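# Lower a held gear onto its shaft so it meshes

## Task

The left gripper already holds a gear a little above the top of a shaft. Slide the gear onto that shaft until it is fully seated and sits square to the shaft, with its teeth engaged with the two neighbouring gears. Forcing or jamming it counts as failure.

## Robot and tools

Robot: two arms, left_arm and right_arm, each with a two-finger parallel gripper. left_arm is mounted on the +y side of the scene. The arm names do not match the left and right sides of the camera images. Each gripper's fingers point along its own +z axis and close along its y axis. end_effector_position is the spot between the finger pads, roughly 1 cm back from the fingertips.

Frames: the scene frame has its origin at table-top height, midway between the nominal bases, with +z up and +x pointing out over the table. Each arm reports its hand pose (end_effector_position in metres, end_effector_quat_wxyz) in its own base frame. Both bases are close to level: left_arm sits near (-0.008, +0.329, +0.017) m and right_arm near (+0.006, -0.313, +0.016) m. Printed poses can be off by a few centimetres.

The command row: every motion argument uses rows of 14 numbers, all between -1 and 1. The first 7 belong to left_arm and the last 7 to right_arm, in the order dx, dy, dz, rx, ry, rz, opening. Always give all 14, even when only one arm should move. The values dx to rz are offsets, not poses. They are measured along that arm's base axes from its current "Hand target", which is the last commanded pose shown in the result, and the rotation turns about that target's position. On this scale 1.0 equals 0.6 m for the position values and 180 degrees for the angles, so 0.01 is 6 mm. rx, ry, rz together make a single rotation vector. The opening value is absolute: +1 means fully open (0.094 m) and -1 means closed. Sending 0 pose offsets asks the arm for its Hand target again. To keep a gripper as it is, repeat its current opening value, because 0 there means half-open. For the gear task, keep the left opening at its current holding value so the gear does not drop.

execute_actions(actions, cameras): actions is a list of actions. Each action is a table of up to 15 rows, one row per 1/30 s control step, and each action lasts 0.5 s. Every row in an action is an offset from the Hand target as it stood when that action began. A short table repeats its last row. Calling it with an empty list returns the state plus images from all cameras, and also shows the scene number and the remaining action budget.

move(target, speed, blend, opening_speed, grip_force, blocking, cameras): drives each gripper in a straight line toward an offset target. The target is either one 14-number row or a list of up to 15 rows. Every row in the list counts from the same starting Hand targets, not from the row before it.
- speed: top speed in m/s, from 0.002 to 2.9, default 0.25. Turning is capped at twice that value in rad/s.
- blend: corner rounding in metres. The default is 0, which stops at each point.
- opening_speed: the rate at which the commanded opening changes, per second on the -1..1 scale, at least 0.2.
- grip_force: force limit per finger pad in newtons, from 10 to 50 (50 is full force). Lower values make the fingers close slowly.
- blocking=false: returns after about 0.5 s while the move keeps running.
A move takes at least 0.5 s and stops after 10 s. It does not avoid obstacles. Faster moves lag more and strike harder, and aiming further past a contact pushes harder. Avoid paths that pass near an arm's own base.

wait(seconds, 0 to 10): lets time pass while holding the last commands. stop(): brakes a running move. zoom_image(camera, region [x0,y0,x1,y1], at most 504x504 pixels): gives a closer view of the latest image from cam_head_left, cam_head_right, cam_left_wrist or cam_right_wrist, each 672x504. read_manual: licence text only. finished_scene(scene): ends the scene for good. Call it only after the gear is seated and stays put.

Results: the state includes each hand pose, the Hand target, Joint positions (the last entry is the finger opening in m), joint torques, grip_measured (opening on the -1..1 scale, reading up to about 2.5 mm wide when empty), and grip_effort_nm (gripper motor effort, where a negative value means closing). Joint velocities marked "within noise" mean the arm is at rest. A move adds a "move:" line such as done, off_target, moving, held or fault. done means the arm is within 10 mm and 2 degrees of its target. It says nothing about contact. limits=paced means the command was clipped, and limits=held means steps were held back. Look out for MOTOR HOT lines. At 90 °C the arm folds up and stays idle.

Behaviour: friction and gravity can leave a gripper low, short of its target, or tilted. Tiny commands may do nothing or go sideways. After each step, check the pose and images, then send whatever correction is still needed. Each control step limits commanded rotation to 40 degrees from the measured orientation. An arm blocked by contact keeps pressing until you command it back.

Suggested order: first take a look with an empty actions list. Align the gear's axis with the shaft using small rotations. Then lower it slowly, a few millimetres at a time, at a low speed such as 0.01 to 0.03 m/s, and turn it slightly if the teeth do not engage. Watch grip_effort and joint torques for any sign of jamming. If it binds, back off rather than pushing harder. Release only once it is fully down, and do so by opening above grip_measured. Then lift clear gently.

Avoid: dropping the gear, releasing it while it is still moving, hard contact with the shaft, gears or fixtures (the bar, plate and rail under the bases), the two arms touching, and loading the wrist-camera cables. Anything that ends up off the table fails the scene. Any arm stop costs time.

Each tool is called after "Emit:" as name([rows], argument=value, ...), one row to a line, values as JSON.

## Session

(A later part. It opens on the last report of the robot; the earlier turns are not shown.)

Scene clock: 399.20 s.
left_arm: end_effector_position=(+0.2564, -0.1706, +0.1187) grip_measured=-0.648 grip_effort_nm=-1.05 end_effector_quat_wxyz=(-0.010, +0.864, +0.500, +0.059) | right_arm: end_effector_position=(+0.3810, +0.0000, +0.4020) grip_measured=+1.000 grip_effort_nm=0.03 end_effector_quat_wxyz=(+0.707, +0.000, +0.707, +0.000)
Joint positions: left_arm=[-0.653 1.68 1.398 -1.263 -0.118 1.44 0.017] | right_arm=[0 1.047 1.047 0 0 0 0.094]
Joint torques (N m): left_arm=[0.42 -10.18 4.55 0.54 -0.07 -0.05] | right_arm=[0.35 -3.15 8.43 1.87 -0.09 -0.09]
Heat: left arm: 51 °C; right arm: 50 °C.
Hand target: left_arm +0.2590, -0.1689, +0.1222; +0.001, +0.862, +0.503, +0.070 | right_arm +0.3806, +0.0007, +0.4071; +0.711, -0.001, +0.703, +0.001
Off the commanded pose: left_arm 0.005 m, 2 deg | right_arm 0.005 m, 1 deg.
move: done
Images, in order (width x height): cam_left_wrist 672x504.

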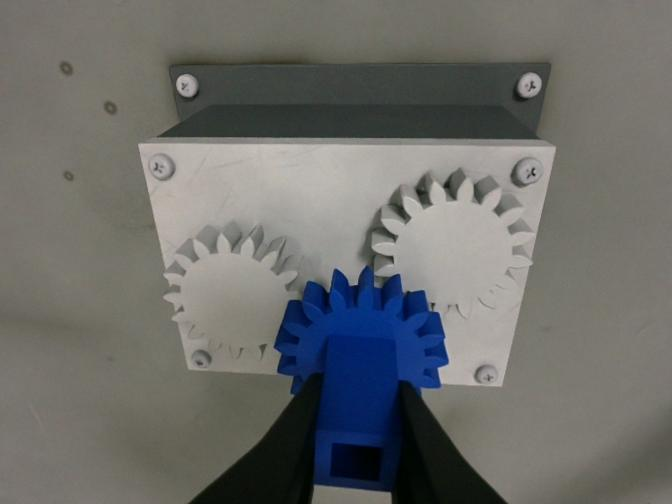

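Emit:
move(target=[0.0035,0.0062,0.0065,0,0,0,-1,0,0,0,0,0,0,1], cameras=["cam_left_wrist"], speed=0.05)

Emit:
zoom_image(camera="cam_left_wrist", region=[150, 130, 560, 400])

Scene clock: 432.43 s.
left_arm: end_effector_position=(+0.2574, -0.1691, +0.1187) grip_measured=-0.648 grip_effort_nm=-1.05 end_effector_quat_wxyz=(-0.011, +0.863, +0.502, +0.059) | right_arm: end_effector_position=(+0.3810, +0.0000, +0.4020) grip_measured=+1.000 grip_effort_nm=0.03 end_effector_quat_wxyz=(+0.707, +0.000, +0.707, +0.000)
Joint positions: left_arm=[-0.648 1.68 1.398 -1.263 -0.118 1.441 0.017] | right_arm=[0 1.047 1.047 0 0 0 0.094]
Joint torques (N m): left_arm=[1.05 -10.51 5.46 0.44 -0.06 0.1] | right_arm=[0.27 -3.23 8.39 1.91 0.03 -0.06]
Heat: left arm: 50 °C; right arm: 49 °C.
Hand target: left_arm +0.2611, -0.1652, +0.1261; +0.001, +0.862, +0.503, +0.070 | right_arm +0.3806, +0.0007, +0.4071; +0.711, -0.001, +0.703, +0.001
Off the commanded pose: left_arm 0.009 m, 2 deg | right_arm 0.005 m, 1 deg.
move: done
Images, in order (width x height): cam_left_wrist 672x504.

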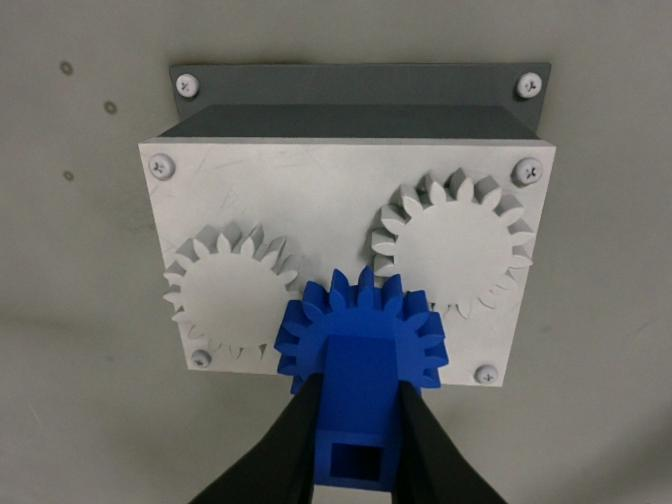

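Scaled by 1.229 from the camera's 672x504 image, which has a finer 960x720 frame.

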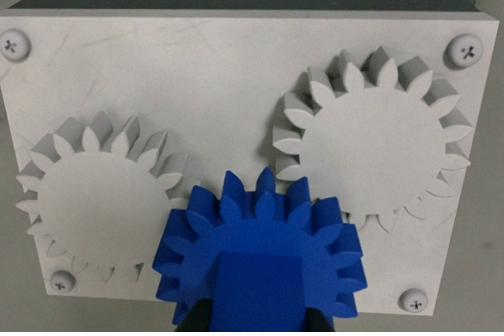

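Emit:
move(target=[0,0,0.011,0,0,0,-1,0,0,0,0,0,0,1], cameras=["cam_left_wrist"], speed=0.05)

Emit:
zoom_image(camera="cam_left_wrist", region=[150, 130, 560, 400])

Scene clock: 441.80 s.
left_arm: end_effector_position=(+0.2573, -0.1690, +0.1187) grip_measured=-0.648 grip_effort_nm=-1.05 end_effector_quat_wxyz=(-0.011, +0.863, +0.502, +0.059) | right_arm: end_effector_position=(+0.3810, +0.0000, +0.4020) grip_measured=+1.000 grip_effort_nm=0.03 end_effector_quat_wxyz=(+0.707, +0.000, +0.707, +0.000)
Joint positions: left_arm=[-0.648 1.68 1.398 -1.263 -0.118 1.441 0.017] | right_arm=[0 1.047 1.047 0 0 0 0.094]
Joint torques (N m): left_arm=[1.05 -10.63 7.47 0.2 -0.04 0.08] | right_arm=[0.34 -3.14 8.43 1.91 0.02 -0.05]
Heat: left arm: 50 °C; right arm: 49 °C.
Hand target: left_arm +0.2611, -0.1652, +0.1327; +0.001, +0.862, +0.503, +0.070 | right_arm +0.3806, +0.0007, +0.4071; +0.711, -0.001, +0.703, +0.001
Off the commanded pose: left_arm 0.015 m, 2 deg | right_arm 0.005 m, 1 deg.
move: off_target (left_arm)
Images, in order (width x height): cam_left_wrist 672x504.

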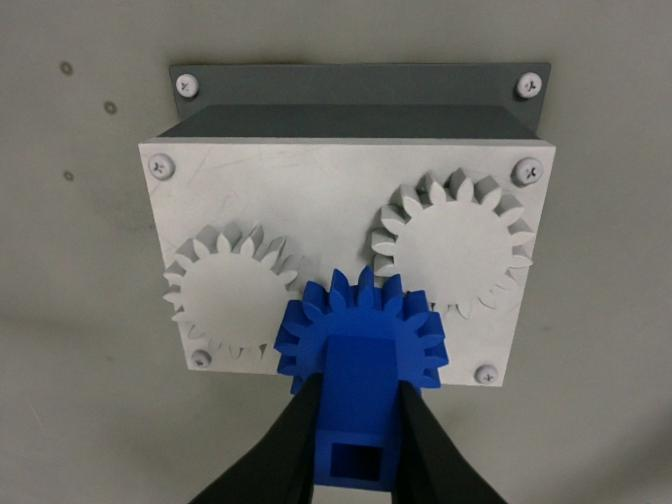

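Scaled by 1.229 from the camera's 672x504 image, which has a finer 960x720 frame.

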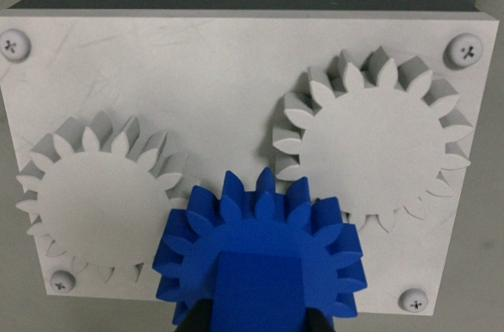

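Emit:
move(target=[0,0,0.008,0,0,0,-1,0,0,0,0,0,0,1], cameras=["cam_left_wrist"], speed=0.05)

Emit:
zoom_image(camera="cam_left_wrist", region=[150, 130, 560, 400])

Scene clock: 450.93 s.
left_arm: end_effector_position=(+0.2544, -0.1653, +0.1200) grip_measured=-0.648 grip_effort_nm=-1.05 end_effector_quat_wxyz=(-0.020, +0.862, +0.503, +0.056) | right_arm: end_effector_position=(+0.3810, +0.0000, +0.4020) grip_measured=+1.000 grip_effort_nm=0.03 end_effector_quat_wxyz=(+0.707, +0.000, +0.707, +0.000)
Joint positions: left_arm=[-0.644 1.68 1.404 -1.287 -0.118 1.441 0.017] | right_arm=[0 1.047 1.047 0 0 0 0.094]
Joint torques (N m): left_arm=[0.73 -10.65 8.46 0.21 -0.06 0.09] | right_arm=[0.17 -3.29 8.31 1.87 -0.04 -0.09]
Heat: left arm: 51 °C; right arm: 49 °C.
Hand target: left_arm +0.2612, -0.1652, +0.1376; +0.001, +0.862, +0.503, +0.070 | right_arm +0.3806, +0.0007, +0.4071; +0.711, -0.001, +0.703, +0.001
Off the commanded pose: left_arm 0.019 m, 3 deg | right_arm 0.005 m, 1 deg.
move: off_target (left_arm)
Images, in order (width x height): cam_left_wrist 672x504.

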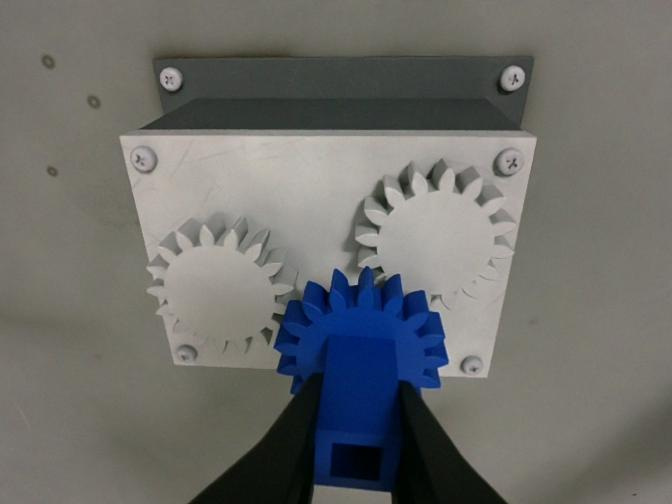

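Scaled by 1.229 from the camera's 672x504 image, which has a finer 960x720 frame.

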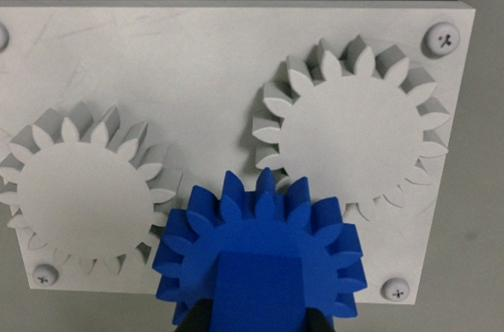

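Emit:
move(target=[0.001,0.002,-0.010,0,0,0,-1,0,0,0,0,0,0,1], cameras=["cam_left_wrist"], speed=0.05)

Emit:
zoom_image(camera="cam_left_wrist", region=[150, 130, 560, 400])

Scene clock: 464.40 s.
left_arm: end_effector_position=(+0.2555, -0.1643, +0.1200) grip_measured=-0.648 grip_effort_nm=-1.05 end_effector_quat_wxyz=(-0.019, +0.862, +0.504, +0.056) | right_arm: end_effector_position=(+0.3810, +0.0000, +0.4020) grip_measured=+1.000 grip_effort_nm=0.03 end_effector_quat_wxyz=(+0.707, +0.000, +0.707, +0.000)
Joint positions: left_arm=[-0.639 1.68 1.404 -1.286 -0.118 1.445 0.017] | right_arm=[0 1.047 1.047 0 0 0 0.094]
Joint torques (N m): left_arm=[0.76 -10.66 6.67 0.4 -0.05 0.09] | right_arm=[0.34 -3.11 8.42 1.89 -0.06 -0.12]
Heat: left arm: 52 °C; right arm: 49 °C.
Hand target: left_arm +0.2618, -0.1640, +0.1316; +0.001, +0.862, +0.503, +0.071 | right_arm +0.3806, +0.0007, +0.4071; +0.711, -0.001, +0.703, +0.001
Off the commanded pose: left_arm 0.013 m, 3 deg | right_arm 0.005 m, 1 deg.
move: off_target (left_arm)
Images, in order (width x height): cam_left_wrist 672x504.

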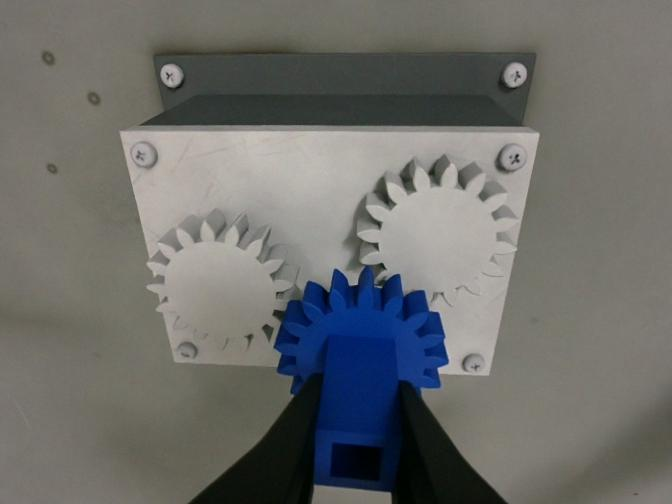

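Scaled by 1.229 from the camera's 672x504 image, which has a finer 960x720 frame.

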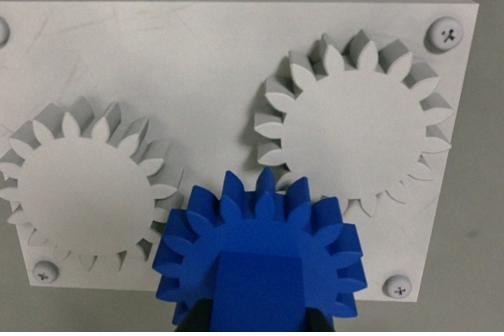

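Emit:
move([
  [0.01,-0.002,0.04,0,0,0,-1,0,0,0,0,0,0,1],
  [-0.0005,-0.0005,-0.004,0,0,0,-1,0,0,0,0,0,0,1],
], cameras=["cam_left_wrist"], speed=0.06)

Emit:
zoom_image(camera="cam_left_wrist", region=[150, 130, 560, 400])

Scene clock: 475.23 s.
left_arm: end_effector_position=(+0.2600, -0.1645, +0.1218) grip_measured=-0.648 grip_effort_nm=-1.05 end_effector_quat_wxyz=(-0.012, +0.862, +0.504, +0.059) | right_arm: end_effector_position=(+0.3810, +0.0000, +0.4020) grip_measured=+1.000 grip_effort_nm=0.03 end_effector_quat_wxyz=(+0.707, +0.000, +0.707, +0.000)
Joint positions: left_arm=[-0.631 1.68 1.411 -1.277 -0.118 1.454 0.017] | right_arm=[0 1.047 1.047 0 0 0 0.094]
Joint torques (N m): left_arm=[-0.05 -10.63 5.34 0.45 -0.07 -0.04] | right_arm=[0.12 -3.14 8.46 1.82 0 -0.1]
Heat: left arm: 52 °C; right arm: 49 °C.
Hand target: left_arm +0.2615, -0.1643, +0.1291; +0.001, +0.862, +0.503, +0.071 | right_arm +0.3806, +0.0007, +0.4071; +0.711, -0.001, +0.703, +0.001
Off the commanded pose: left_arm 0.007 m, 2 deg | right_arm 0.005 m, 1 deg.
move: done
Images, in order (width x height): cam_left_wrist 672x504.

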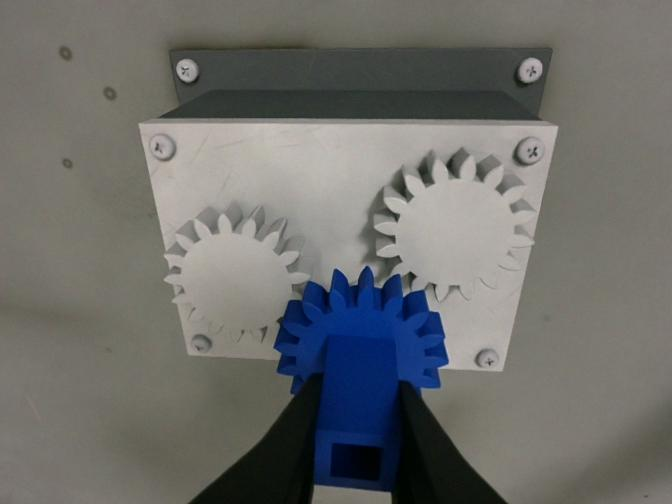

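Scaled by 1.229 from the camera's 672x504 image, which has a finer 960x720 frame.

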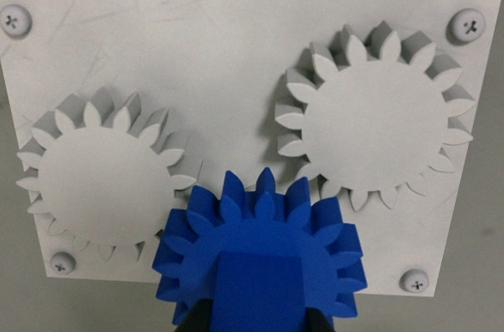

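Emit:
move(target=[0.001,0.0005,-0.0105,0,0,0,-1,0,0,0,0,0,0,1], cameras=["cam_left_wrist"], speed=0.02)

Emit:
zoom_image(camera="cam_left_wrist", region=[150, 130, 560, 400])

Scene clock: 490.23 s.
left_arm: end_effector_position=(+0.2601, -0.1646, +0.1191) grip_measured=-0.648 grip_effort_nm=-1.05 end_effector_quat_wxyz=(-0.012, +0.862, +0.504, +0.059) | right_arm: end_effector_position=(+0.3810, +0.0000, +0.4020) grip_measured=+1.000 grip_effort_nm=0.04 end_effector_quat_wxyz=(+0.707, +0.000, +0.707, +0.000)
Joint positions: left_arm=[-0.631 1.68 1.4 -1.265 -0.118 1.454 0.017] | right_arm=[0 1.047 1.047 0 0 0 0.094]
Joint torques (N m): left_arm=[0.09 -10.43 4.38 0.57 -0.05 -0.03] | right_arm=[0.25 -3.14 8.38 1.9 -0.07 -0.1]
Heat: left arm: 52 °C; right arm: 49 °C.
Hand target: left_arm +0.2621, -0.1640, +0.1229; +0.001, +0.862, +0.503, +0.070 | right_arm +0.3806, +0.0007, +0.4071; +0.711, -0.001, +0.703, +0.001
Off the commanded pose: left_arm 0.004 m, 2 deg | right_arm 0.005 m, 1 deg.
move: done
Images, in order (width x height): cam_left_wrist 672x504.

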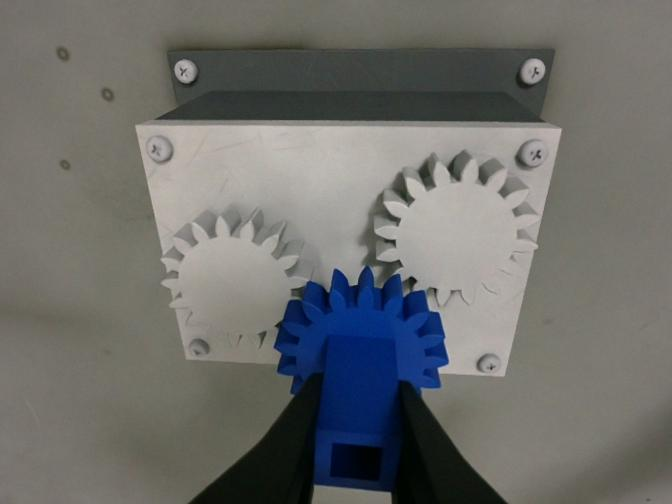

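Scaled by 1.229 from the camera's 672x504 image, which has a finer 960x720 frame.

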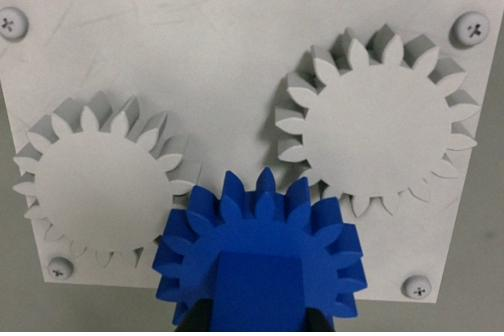

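Emit:
move([
  [0.0025,0.0043,0.045,0,0,0,-1,0,0,0,0,0,0,1],
  [0.0018,0.0038,0.0115,0,0,0,-1,0,0,0,0,0,0,1],
  [0.0025,0.0043,-0.002,0,0,0,-1,0,0,0,0,0,0,1],
], cameras=["cam_left_wrist"], speed=[0.06,0.06,0.02])

Emit:
zoom_image(camera="cam_left_wrist", region=[150, 130, 560, 400])

Scene clock: 534.60 s.
left_arm: end_effector_position=(+0.2602, -0.1639, +0.1191) grip_measured=-0.648 grip_effort_nm=-1.05 end_effector_quat_wxyz=(-0.010, +0.862, +0.504, +0.060) | right_arm: end_effector_position=(+0.3810, +0.0000, +0.4020) grip_measured=+1.000 grip_effort_nm=0.03 end_effector_quat_wxyz=(+0.707, +0.000, +0.707, +0.000)
Joint positions: left_arm=[-0.629 1.675 1.394 -1.261 -0.118 1.456 0.017] | right_arm=[0 1.047 1.047 0 0 0 0.094]
Joint torques (N m): left_arm=[0.72 -10.09 4.38 0.61 -0.05 0.08] | right_arm=[0.39 -3.17 8.36 1.88 -0.04 -0.11]
Heat: left arm: 51 °C; right arm: 49 °C.
Hand target: left_arm +0.2635, -0.1614, +0.1216; +0.001, +0.862, +0.503, +0.070 | right_arm +0.3806, +0.0007, +0.4071; +0.711, -0.001, +0.703, +0.001
Off the commanded pose: left_arm 0.005 m, 2 deg | right_arm 0.005 m, 1 deg.
move: done
Images, in order (width x height): cam_left_wrist 672x504.

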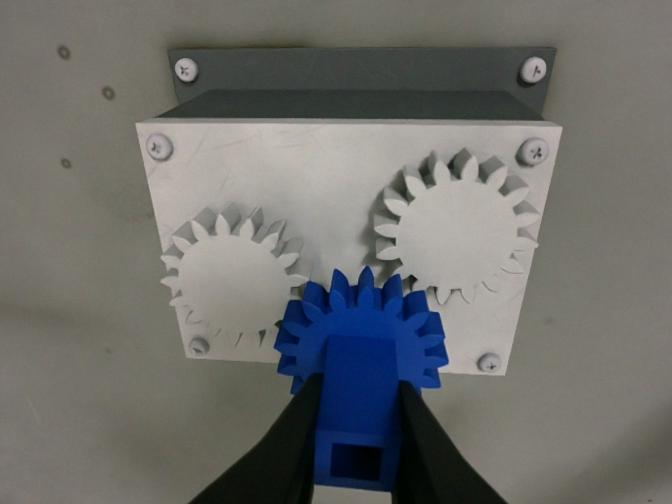

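Scaled by 1.229 from the camera's 672x504 image, which has a finer 960x720 frame.

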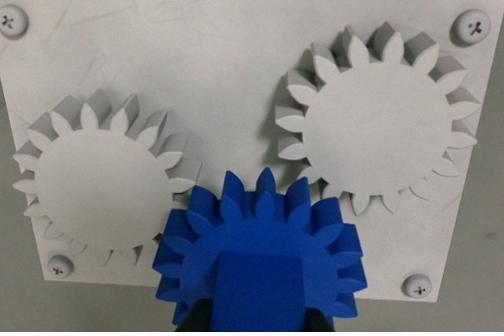

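Emit:
move([
  [0.002,0.004,0.045,0,0,0,-1,0,0,0,0,0,0,1],
  [0.004,0.009,0.03,0,0,0,-1,0,0,0,0,0,0,1],
  [0.0005,0.002,0.0135,0,0,0,-1,0,0,0,0,0,0,1],
], cameras=["cam_left_wrist"], speed=[0.06,0.06,0.04])

Emit:
zoom_image(camera="cam_left_wrist", region=[150, 130, 560, 400])

Scene clock: 546.33 s.
left_arm: end_effector_position=(+0.2631, -0.1595, +0.1233) grip_measured=-0.648 grip_effort_nm=-1.05 end_effector_quat_wxyz=(-0.011, +0.862, +0.503, +0.060) | right_arm: end_effector_position=(+0.3810, +0.0000, +0.4020) grip_measured=+1.000 grip_effort_nm=0.03 end_effector_quat_wxyz=(+0.707, +0.000, +0.707, +0.000)
Joint positions: left_arm=[-0.611 1.675 1.411 -1.277 -0.118 1.475 0.017] | right_arm=[0 1.047 1.047 0 0 0 0.094]
Joint torques (N m): left_arm=[-0.21 -10.37 5.34 0.49 -0.04 -0.08] | right_arm=[0.05 -3.22 8.46 1.88 -0.01 -0.04]
Heat: left arm: 50 °C; right arm: 49 °C.
Hand target: left_arm +0.2638, -0.1602, +0.1298; +0.001, +0.862, +0.503, +0.070 | right_arm +0.3806, +0.0007, +0.4071; +0.711, -0.001, +0.703, +0.001
Off the commanded pose: left_arm 0.006 m, 2 deg | right_arm 0.005 m, 1 deg.
move: done
Images, in order (width x height): cam_left_wrist 672x504.

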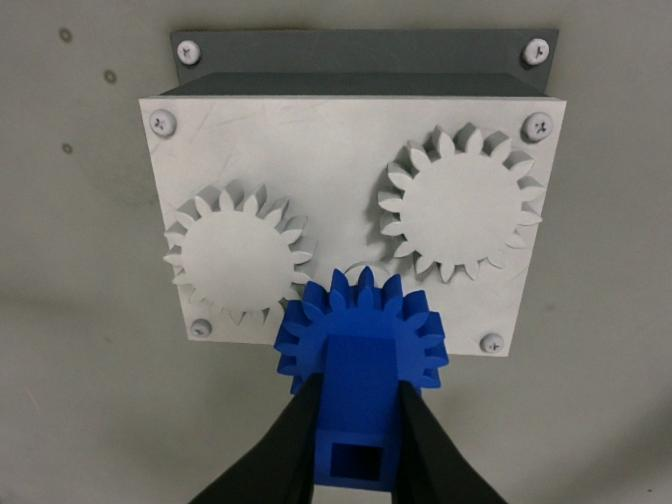

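Scaled by 1.229 from the camera's 672x504 image, which has a finer 960x720 frame.

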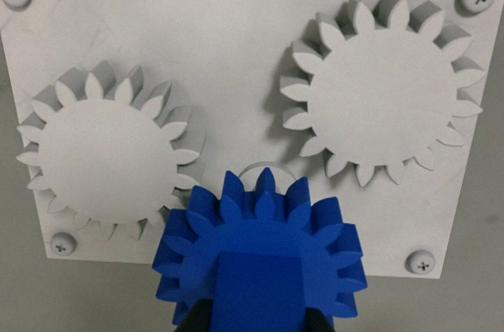

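Emit:
move([
  [-0.0025,0.001,0.03,0,0,0,-1,0,0,0,0,0,0,1],
  [-0.0018,0.0008,-0.0005,0,0,0,-1,0,0,0,0,0,0,1],
  [-0.0015,0.0008,-0.012,0,0,0,-1,0,0,0,0,0,0,1],
], cameras=["cam_left_wrist"], speed=[0.06,0.06,0.02])

Emit:
zoom_image(camera="cam_left_wrist", region=[150, 130, 560, 400])

Scene clock: 561.27 s.
left_arm: end_effector_position=(+0.2622, -0.1588, +0.1197) grip_measured=-0.648 grip_effort_nm=-1.05 end_effector_quat_wxyz=(-0.011, +0.862, +0.503, +0.060) | right_arm: end_effector_position=(+0.3810, +0.0000, +0.4020) grip_measured=+1.000 grip_effort_nm=0.03 end_effector_quat_wxyz=(+0.707, +0.000, +0.707, +0.000)
Joint positions: left_arm=[-0.611 1.67 1.391 -1.261 -0.118 1.475 0.017] | right_arm=[0 1.047 1.047 0 0 0 0.094]
Joint torques (N m): left_arm=[-0.21 -10 4.44 0.59 -0.05 -0.09] | right_arm=[0.43 -3.22 8.17 1.88 -0.09 -0.07]
Heat: left arm: 50 °C; right arm: 49 °C.
Hand target: left_arm +0.2630, -0.1597, +0.1225; +0.001, +0.862, +0.503, +0.071 | right_arm +0.3806, +0.0007, +0.4071; +0.711, -0.001, +0.703, +0.001
Off the commanded pose: left_arm 0.003 m, 2 deg | right_arm 0.005 m, 1 deg.
move: done
Images, in order (width x height): cam_left_wrist 672x504.

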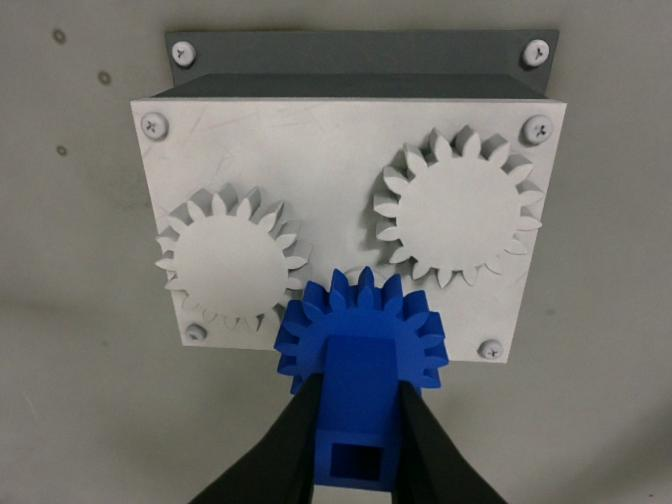

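Scaled by 1.229 from the camera's 672x504 image, which has a finer 960x720 frame.

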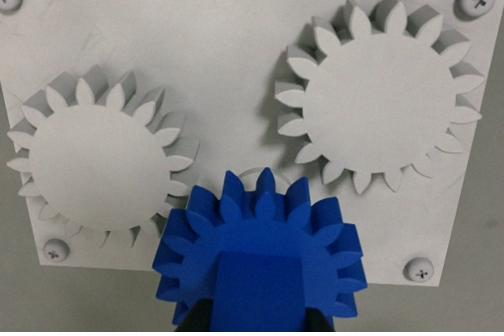

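Emit:
move(target=[-0.006,-0.005,0.067,0,0,0,-1,0,0,0,0,0,0,1], cameras=["cam_left_wrist"], speed=0.08)

Emit:
zoom_image(camera="cam_left_wrist", region=[270, 200, 470, 400])

Emit:
move(target=[0.0015,0.0012,-0.0167,0,0,0,-1,0,0,0,0,0,0,1], cameras=["cam_left_wrist"], speed=0.08)

Emit:
zoom_image(camera="cam_left_wrist", region=[270, 200, 470, 400])

Scene clock: 576.33 s.
left_arm: end_effector_position=(+0.2565, -0.1600, +0.1475) grip_measured=-0.648 grip_effort_nm=-1.05 end_effector_quat_wxyz=(-0.017, +0.864, +0.500, +0.057) | right_arm: end_effector_position=(+0.3810, +0.0000, +0.4020) grip_measured=+1.000 grip_effort_nm=0.03 end_effector_quat_wxyz=(+0.707, +0.000, +0.707, +0.000)
Joint positions: left_arm=[-0.626 1.67 1.502 -1.387 -0.118 1.467 0.017] | right_arm=[0 1.047 1.047 0 0 0 0.094]
Joint torques (N m): left_arm=[-0.32 -9.8 8.32 0.24 -0.06 -0.17] | right_arm=[0.29 -3.14 8.5 1.85 -0.04 -0.1]
Heat: left arm: 49 °C; right arm: 49 °C.
Hand target: left_arm +0.2593, -0.1627, +0.1627; +0.001, +0.862, +0.503, +0.070 | right_arm +0.3806, +0.0007, +0.4071; +0.711, -0.001, +0.703, +0.001
Off the commanded pose: left_arm 0.016 m, 3 deg | right_arm 0.005 m, 1 deg.
move: off_target (left_arm)
Images, in order (width x height): cam_left_wrist 672x504.

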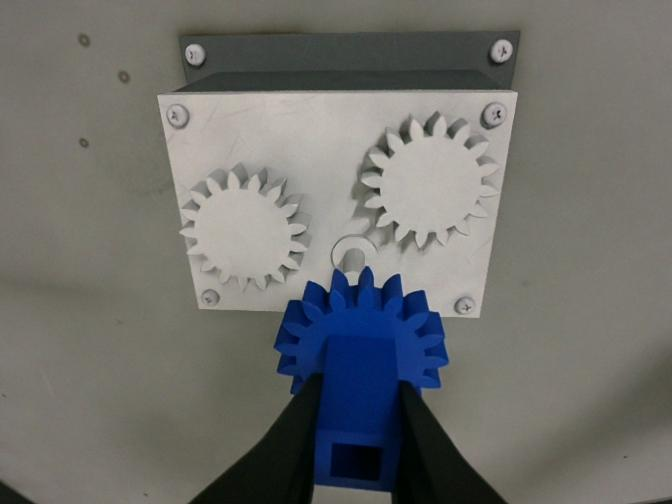

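Scaled by 2.520 from the camera's 672x504 image, which has a finer 960x720 frame.

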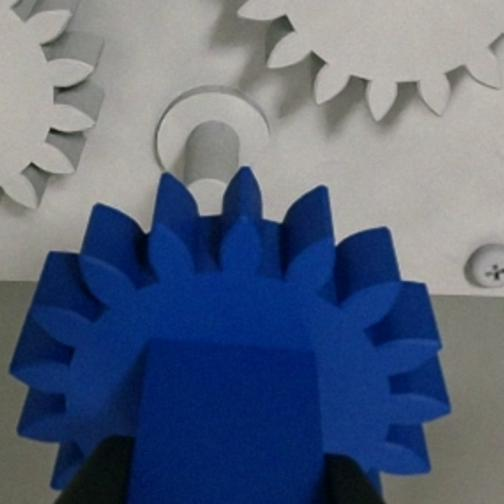

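Scene clock: 577.20 s.
left_arm: end_effector_position=(+0.2600, -0.1625, +0.1476) grip_measured=-0.648 grip_effort_nm=-1.04 end_effector_quat_wxyz=(-0.009, +0.863, +0.501, +0.061) | right_arm: end_effector_position=(+0.3810, +0.0000, +0.4020) grip_measured=+1.000 grip_effort_nm=0.03 end_effector_quat_wxyz=(+0.707, +0.000, +0.707, +0.000)
Joint positions: left_arm=[-0.626 1.67 1.502 -1.37 -0.118 1.467 0.017] | right_arm=[0 1.047 1.047 0 0 0 0.094]
Joint torques (N m): left_arm=[-0.09 -10.06 5.11 0.48 -0.04 -0.12] | right_arm=[0.18 -3.22 8.57 1.86 -0.06 -0.11]
Heat: left arm: 49 °C; right arm: 49 °C.
Hand target: left_arm +0.2602, -0.1620, +0.1527; +0.001, +0.862, +0.503, +0.070 | right_arm +0.3806, +0.0007, +0.4071; +0.711, -0.001, +0.703, +0.001
Off the commanded pose: left_arm 0.005 m, 2 deg | right_arm 0.005 m, 1 deg.
move: done
Images, in order (width x height): cam_left_wrist 672x504.

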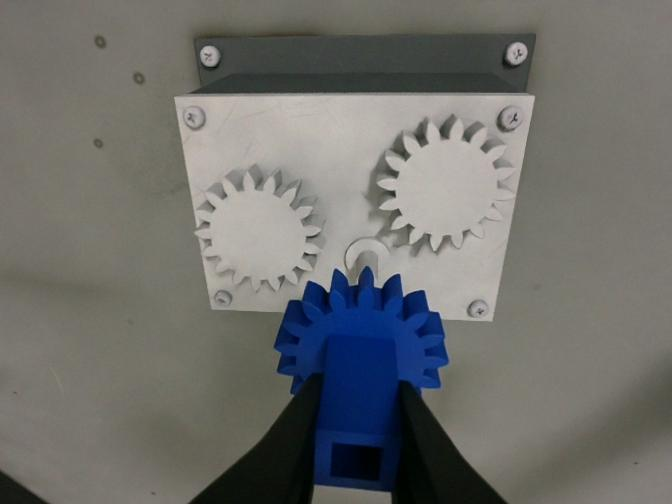

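Scaled by 2.520 from the camera's 672x504 image, which has a finer 960x720 frame.

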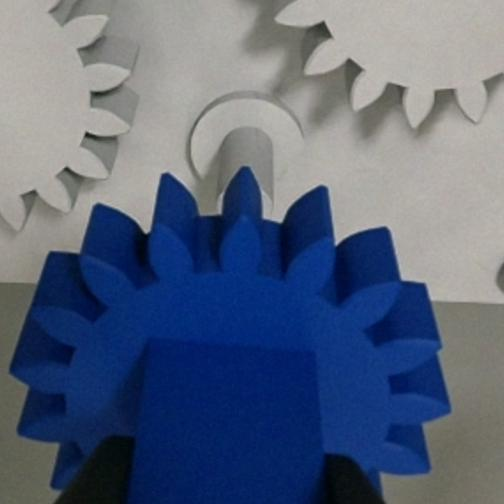

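Emit:
move([
  [0.0095,0.014,-0.01,0,0,0,-1,0,0,0,0,0,0,1],
  [0.0068,0.0078,-0.038,0,0,0,-1,0,0,0,0,0,0,1],
  [0.0068,0.0078,-0.0505,0,0,0,-1,0,0,0,0,0,0,1],
], cameras=["cam_left_wrist"], speed=[0.06,0.06,0.02])

Emit:
zoom_image(camera="cam_left_wrist", region=[150, 130, 560, 400])

Scene clock: 620.17 s.
left_arm: end_effector_position=(+0.2635, -0.1557, +0.1200) grip_measured=-0.648 grip_effort_nm=-1.05 end_effector_quat_wxyz=(-0.011, +0.861, +0.505, +0.060) | right_arm: end_effector_position=(+0.3810, +0.0000, +0.4020) grip_measured=+1.000 grip_effort_nm=0.03 end_effector_quat_wxyz=(+0.707, +0.000, +0.707, +0.000)
Joint positions: left_arm=[-0.601 1.668 1.39 -1.262 -0.118 1.481 0.017] | right_arm=[0 1.047 1.047 0 0 0 0.094]
Joint torques (N m): left_arm=[-0.35 -9.96 4.38 0.6 -0.03 -0.04] | right_arm=[0.14 -3.21 8.23 1.88 -0.01 -0.13]
Heat: left arm: 49 °C; right arm: 49 °C.
Hand target: left_arm +0.2644, -0.1573, +0.1224; +0.001, +0.862, +0.503, +0.070 | right_arm +0.3806, +0.0007, +0.4071; +0.711, -0.001, +0.703, +0.001
Off the commanded pose: left_arm 0.003 m, 2 deg | right_arm 0.005 m, 1 deg.
move: done
Images, in order (width x height): cam_left_wrist 672x504.

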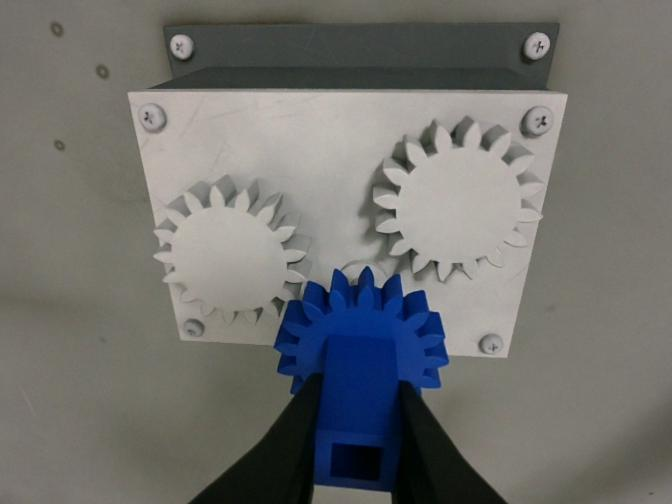

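Scaled by 1.229 from the camera's 672x504 image, which has a finer 960x720 frame.

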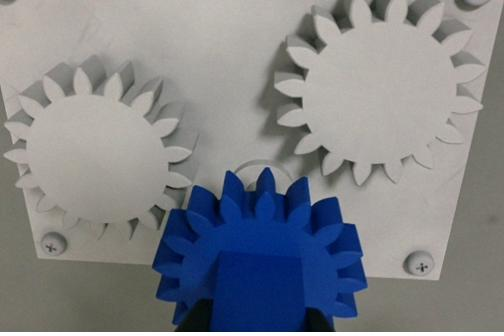

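Emit:
move([
  [-0.004,-0.005,0.045,0,0,0,-1,0,0,0,0,0,0,1],
  [-0.005,-0.0065,0.0115,0,0,0,-1,0,0,0,0,0,0,1],
  [-0.005,-0.0065,0,0,0,0,-1,0,0,0,0,0,0,1],
], cameras=["cam_left_wrist"], speed=[0.06,0.06,0.02])

Emit:
zoom_image(camera="cam_left_wrist", region=[150, 130, 560, 400])

Scene clock: 655.70 s.
left_arm: end_effector_position=(+0.2605, -0.1598, +0.1196) grip_measured=-0.648 grip_effort_nm=-1.05 end_effector_quat_wxyz=(-0.011, +0.863, +0.501, +0.060) | right_arm: end_effector_position=(+0.3810, +0.0000, +0.4020) grip_measured=+1.000 grip_effort_nm=0.03 end_effector_quat_wxyz=(+0.707, +0.000, +0.707, +0.000)
Joint positions: left_arm=[-0.618 1.668 1.388 -1.262 -0.118 1.475 0.017] | right_arm=[0 1.047 1.047 0 0 0 0.094]
Joint torques (N m): left_arm=[-0.36 -9.91 4.41 0.59 -0.05 -0.15] | right_arm=[0.14 -3.17 8.29 1.92 -0.03 -0.07]
Heat: left arm: 49 °C; right arm: 49 °C.
Hand target: left_arm +0.2614, -0.1612, +0.1224; +0.001, +0.862, +0.503, +0.070 | right_arm +0.3806, +0.0007, +0.4071; +0.711, -0.001, +0.703, +0.001
Off the commanded pose: left_arm 0.003 m, 2 deg | right_arm 0.005 m, 1 deg.
move: done
Images, in order (width x height): cam_left_wrist 672x504.

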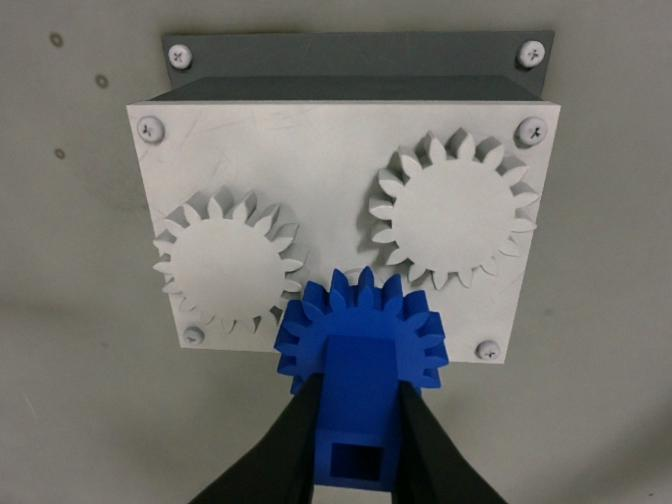

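Scaled by 1.229 from the camera's 672x504 image, which has a finer 960x720 frame.

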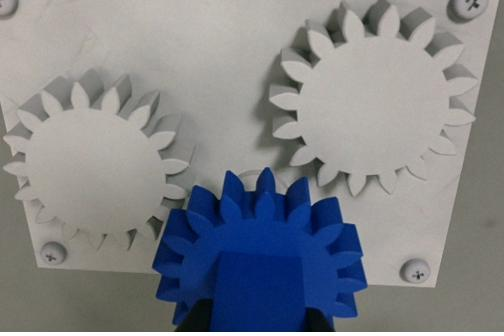

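Emit:
move([
  [0.002,0.0,0.045,0,0,0,-1,0,0,0,0,0,0,1],
  [0.0025,-0.0002,0.0115,0,0,0,-1,0,0,0,0,0,0,1],
  [0.0025,-0.0002,-0.001,0,0,0,-1,0,0,0,0,0,0,1],
], cameras=["cam_left_wrist"], speed=[0.06,0.06,0.02])

Emit:
zoom_image(camera="cam_left_wrist", region=[270, 200, 470, 400])

Scene clock: 676.97 s.
left_arm: end_effector_position=(+0.2613, -0.1603, +0.1197) grip_measured=-0.648 grip_effort_nm=-1.05 end_effector_quat_wxyz=(-0.010, +0.863, +0.501, +0.061) | right_arm: end_effector_position=(+0.3810, +0.0000, +0.4020) grip_measured=+1.000 grip_effort_nm=0.03 end_effector_quat_wxyz=(+0.707, +0.000, +0.707, +0.000)
Joint positions: left_arm=[-0.618 1.668 1.389 -1.258 -0.118 1.475 0.017] | right_arm=[0 1.047 1.047 0 0 0 0.094]
Joint torques (N m): left_arm=[-0.18 -9.55 4.66 0.59 -0.05 -0.13] | right_arm=[0.13 -3.07 8.46 1.87 -0.06 -0.1]
Heat: left arm: 50 °C; right arm: 49 °C.
Hand target: left_arm +0.2629, -0.1614, +0.1218; +0.002, +0.862, +0.503, +0.070 | right_arm +0.3806, +0.0007, +0.4071; +0.711, -0.001, +0.703, +0.001
Off the commanded pose: left_arm 0.003 m, 2 deg | right_arm 0.005 m, 1 deg.
move: done
Images, in order (width x height): cam_left_wrist 672x504.

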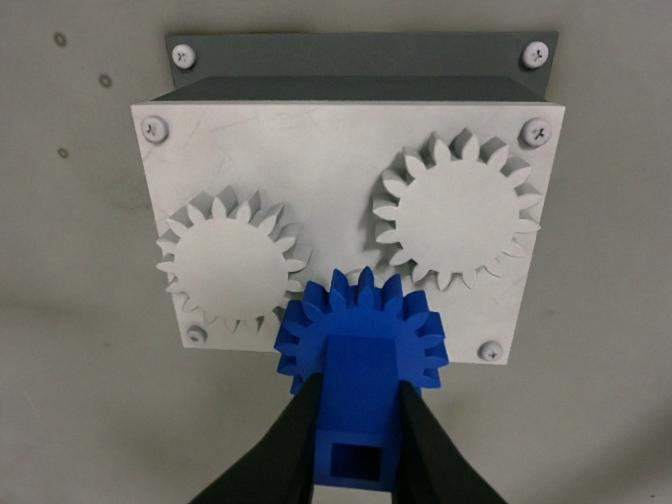

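Scaled by 2.520 from the camera's 672x504 image, which has a finer 960x720 frame.

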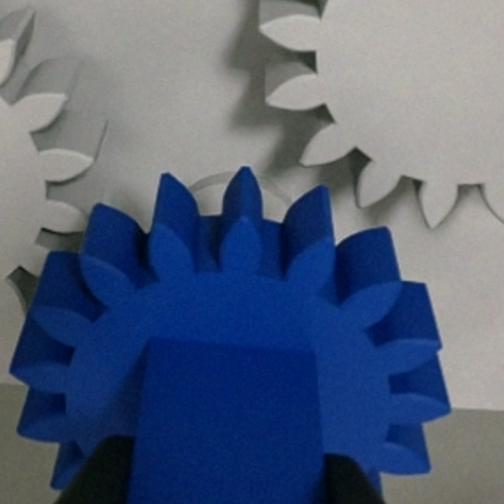

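Emit:
move([
  [-0.003,-0.0025,0.045,0,0,0,-1,0,0,0,0,0,0,1],
  [-0.0028,-0.0024,0.0115,0,0,0,-1,0,0,0,0,0,0,1],
  [-0.0028,-0.0024,0,0,0,0,-1,0,0,0,0,0,0,1],
], cameras=["cam_left_wrist"], speed=[0.06,0.06,0.02])

Emit:
zoom_image(camera="cam_left_wrist", region=[270, 200, 470, 400])

Scene clock: 689.37 s.
left_arm: end_effector_position=(+0.2606, -0.1617, +0.1171) grip_measured=-0.648 grip_effort_nm=-1.05 end_effector_quat_wxyz=(-0.009, +0.863, +0.501, +0.061) | right_arm: end_effector_position=(+0.3810, +0.0000, +0.4020) grip_measured=+1.000 grip_effort_nm=0.03 end_effector_quat_wxyz=(+0.707, +0.000, +0.707, +0.000)
Joint positions: left_arm=[-0.623 1.668 1.378 -1.247 -0.118 1.47 0.017] | right_arm=[0 1.047 1.047 0 0 0 0.094]
Joint torques (N m): left_arm=[-0.35 -9.7 5.33 0.46 -0.05 -0.14] | right_arm=[0.34 -3.15 8.42 1.82 -0.04 -0.05]
Heat: left arm: 49 °C; right arm: 49 °C.
Hand target: left_arm +0.2611, -0.1628, +0.1218; +0.001, +0.862, +0.503, +0.070 | right_arm +0.3806, +0.0007, +0.4071; +0.711, -0.001, +0.703, +0.001
Off the commanded pose: left_arm 0.005 m, 2 deg | right_arm 0.005 m, 1 deg.
move: done
Images, in order (width x height): cam_left_wrist 672x504.

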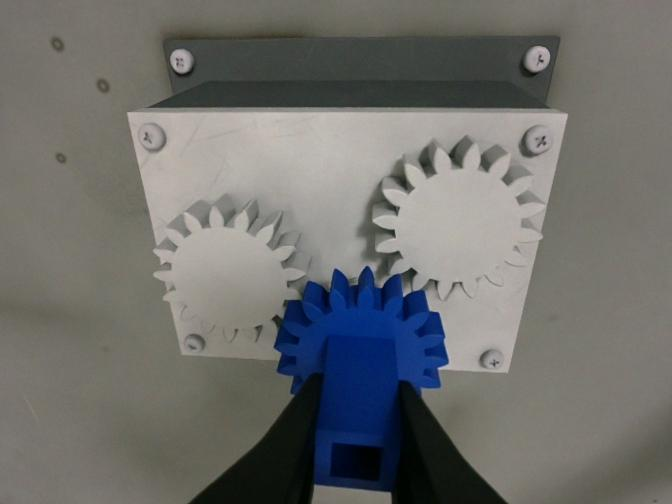

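Scaled by 2.520 from the camera's 672x504 image, which has a finer 960x720 frame.

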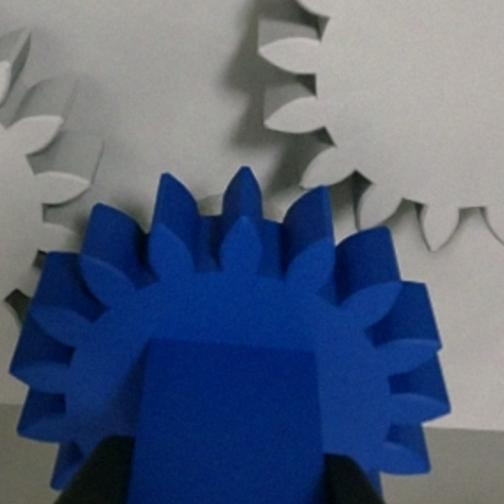

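Emit:
move(target=[0.0008,0.0006,-0.0075,0,0,0,-1,0,0,0,0,0,0,1], cameras=["cam_left_wrist"], speed=0.02)

Emit:
zoom_image(camera="cam_left_wrist", region=[240, 200, 480, 400])

Scene clock: 694.97 s.
left_arm: end_effector_position=(+0.2606, -0.1617, +0.1130) grip_measured=-0.648 grip_effort_nm=-1.05 end_effector_quat_wxyz=(-0.008, +0.863, +0.501, +0.061) | right_arm: end_effector_position=(+0.3810, +0.0000, +0.4020) grip_measured=+1.000 grip_effort_nm=0.03 end_effector_quat_wxyz=(+0.707, +0.000, +0.707, +0.000)
Joint positions: left_arm=[-0.623 1.668 1.362 -1.229 -0.118 1.47 0.017] | right_arm=[0 1.047 1.047 0 0 0 0.094]
Joint torques (N m): left_arm=[-0.21 -9.55 5.29 0.48 -0.04 -0.13] | right_arm=[0.29 -3.06 8.42 1.85 -0.06 -0.09]
Heat: left arm: 49 °C; right arm: 49 °C.
Hand target: left_arm +0.2616, -0.1624, +0.1173; +0.001, +0.862, +0.503, +0.070 | right_arm +0.3806, +0.0007, +0.4071; +0.711, -0.001, +0.703, +0.001
Off the commanded pose: left_arm 0.004 m, 2 deg | right_arm 0.005 m, 1 deg.
move: done
Images, in order (width x height): cam_left_wrist 672x504.

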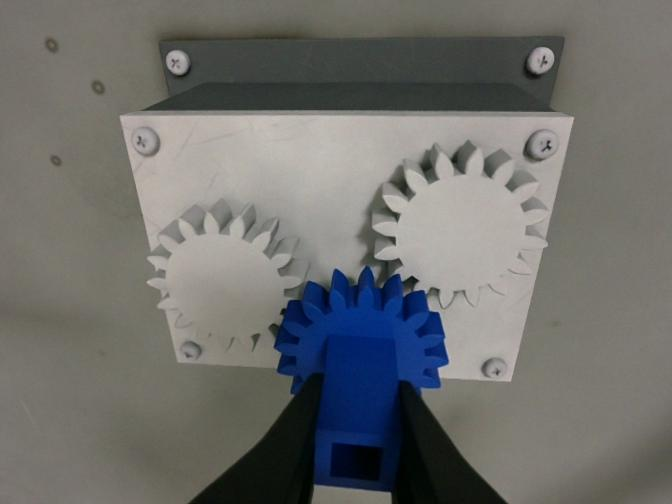

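Scaled by 2.100 from the camera's 672x504 image, which has a finer 960x720 frame.

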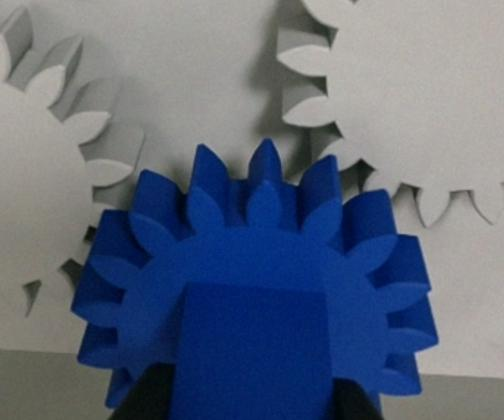

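Emit:
move(target=[0.0018,0.0015,-0.0083,0,0,0,-1,0,0,0,0,0,0,1], cameras=["cam_left_wrist"], speed=0.02)

Emit:
zoom_image(camera="cam_left_wrist", region=[240, 200, 480, 400])

Scene clock: 709.70 s.
left_arm: end_effector_position=(+0.2614, -0.1622, +0.1125) grip_measured=-0.648 grip_effort_nm=-1.05 end_effector_quat_wxyz=(-0.007, +0.863, +0.501, +0.062) | right_arm: end_effector_position=(+0.3810, +0.0000, +0.4020) grip_measured=+1.000 grip_effort_nm=0.03 end_effector_quat_wxyz=(+0.707, +0.000, +0.707, +0.000)
Joint positions: left_arm=[-0.623 1.668 1.36 -1.223 -0.119 1.47 0.017] | right_arm=[0 1.047 1.047 0 0 0 0.094]
Joint torques (N m): left_arm=[0.16 -9.39 4.11 0.61 -0.06 -0.08] | right_arm=[0.32 -2.91 8.47 1.89 0.02 -0.13]
Heat: left arm: 49 °C; right arm: 49 °C.
Hand target: left_arm +0.2627, -0.1615, +0.1124; +0.001, +0.862, +0.503, +0.071 | right_arm +0.3806, +0.0007, +0.4071; +0.711, -0.001, +0.703, +0.001
Off the commanded pose: left_arm 0.001 m, 1 deg | right_arm 0.005 m, 1 deg.
move: done
Images, in order (width x height): cam_left_wrist 672x504.

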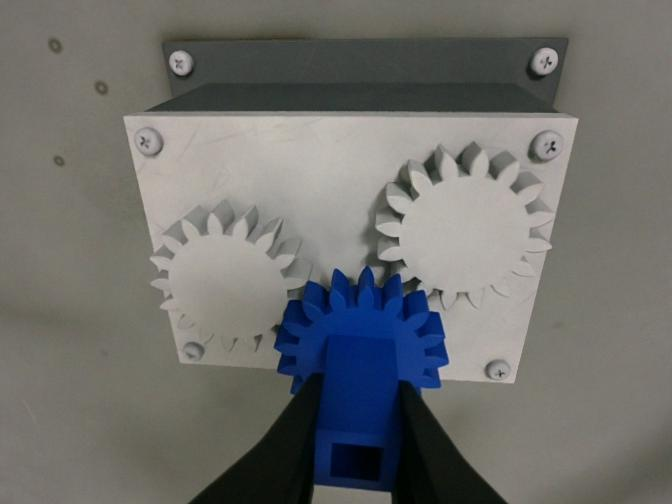

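Scaled by 2.100 from the camera's 672x504 image, which has a finer 960x720 frame.

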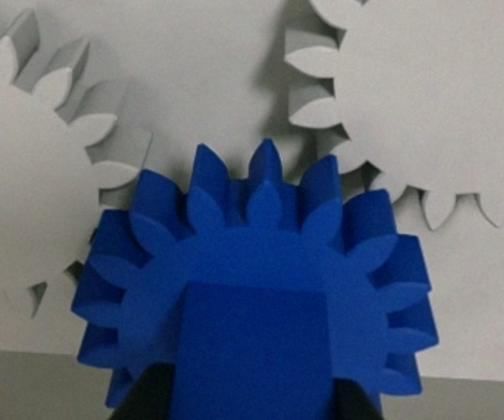

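Emit:
move(target=[-0.001,-0.0007,0,0.002,0.0017,-0.022,-1,0,0,0,0,0,0,1], cameras=["cam_left_wrist"], speed=0.02)

Emit:
zoom_image(camera="cam_left_wrist", region=[240, 200, 480, 400])

Scene clock: 729.77 s.
left_arm: end_effector_position=(+0.2614, -0.1622, +0.1123) grip_measured=-0.648 grip_effort_nm=-1.05 end_effector_quat_wxyz=(-0.008, +0.876, +0.478, +0.062) | right_arm: end_effector_position=(+0.3810, +0.0000, +0.4020) grip_measured=+1.000 grip_effort_nm=0.03 end_effector_quat_wxyz=(+0.707, +0.000, +0.707, +0.000)
Joint positions: left_arm=[-0.623 1.668 1.359 -1.223 -0.119 1.522 0.017] | right_arm=[0 1.047 1.047 0 0 0 0.094]
Joint torques (N m): left_arm=[-0.02 -9.48 4.07 0.6 -0.01 0.1] | right_arm=[0.23 -3.25 8.42 1.87 -0.01 -0.11]
Heat: left arm: 48 °C; right arm: 49 °C.
Hand target: left_arm +0.2621, -0.1620, +0.1123; +0.000, +0.879, +0.472, +0.070 | right_arm +0.3806, +0.0007, +0.4071; +0.711, -0.001, +0.703, +0.001
Off the commanded pose: left_arm 0.001 m, 1 deg | right_arm 0.005 m, 1 deg.
move: done
Images, in order (width x height): cam_left_wrist 672x504.

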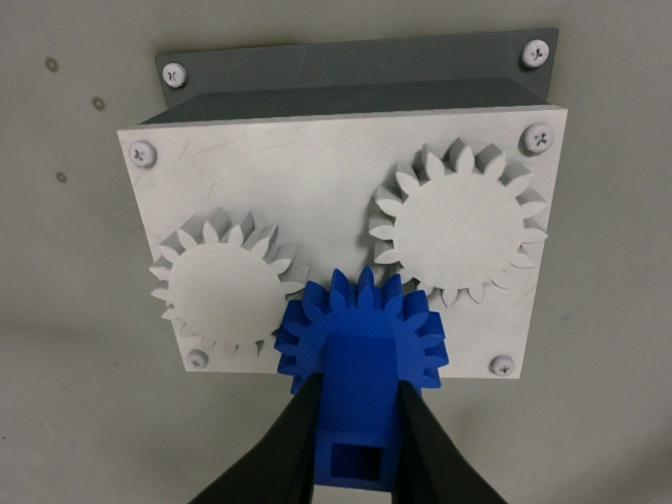

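Scaled by 2.100 from the camera's 672x504 image, which has a finer 960x720 frame.

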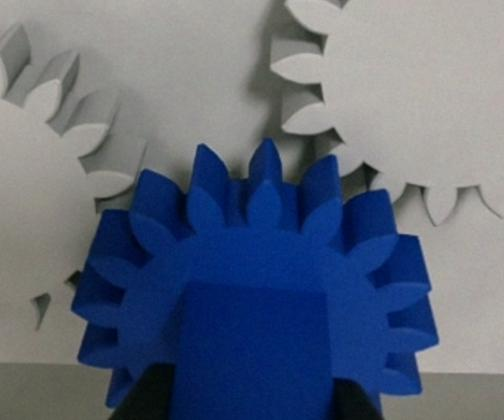

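Emit:
move(target=[0.0005,0.0005,-0.002,-0.004,-0.0034,0.044,-1,0,0,0,0,0,0,1], cameras=["cam_left_wrist"], speed=0.02)

Emit:
zoom_image(camera="cam_left_wrist", region=[240, 200, 480, 400])

Scene clock: 738.90 s.
left_arm: end_effector_position=(+0.2615, -0.1621, +0.1123) grip_measured=-0.648 grip_effort_nm=-1.05 end_effector_quat_wxyz=(-0.005, +0.847, +0.528, +0.063) | right_arm: end_effector_position=(+0.3810, +0.0000, +0.4020) grip_measured=+1.000 grip_effort_nm=0.03 end_effector_quat_wxyz=(+0.707, +0.000, +0.707, +0.000)
Joint positions: left_arm=[-0.623 1.668 1.359 -1.223 -0.12 1.406 0.017] | right_arm=[0 1.047 1.047 0 0 0 0.094]
Joint torques (N m): left_arm=[0.02 -9.26 3.9 0.64 -0.05 -0.17] | right_arm=[0.09 -3.14 8.42 1.84 0 -0.1]
Heat: left arm: 48 °C; right arm: 49 °C.
Hand target: left_arm +0.2624, -0.1617, +0.1111; +0.003, +0.844, +0.532, +0.071 | right_arm +0.3806, +0.0007, +0.4071; +0.711, -0.001, +0.703, +0.001
Off the commanded pose: left_arm 0.002 m, 1 deg | right_arm 0.005 m, 1 deg.
move: done
Images, in order (width x height): cam_left_wrist 672x504.

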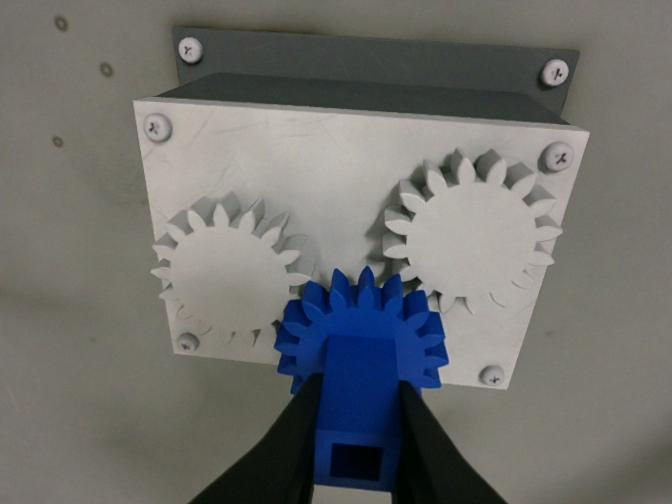

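Scaled by 2.100 from the camera's 672x504 image, which has a finer 960x720 frame.

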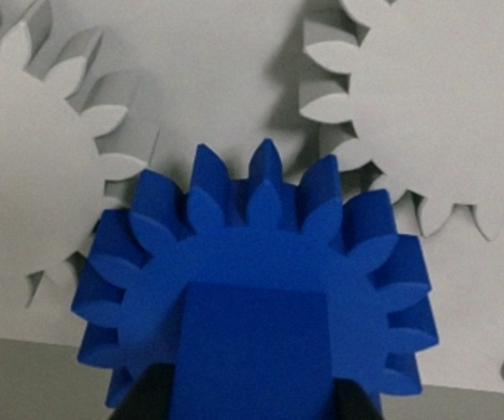

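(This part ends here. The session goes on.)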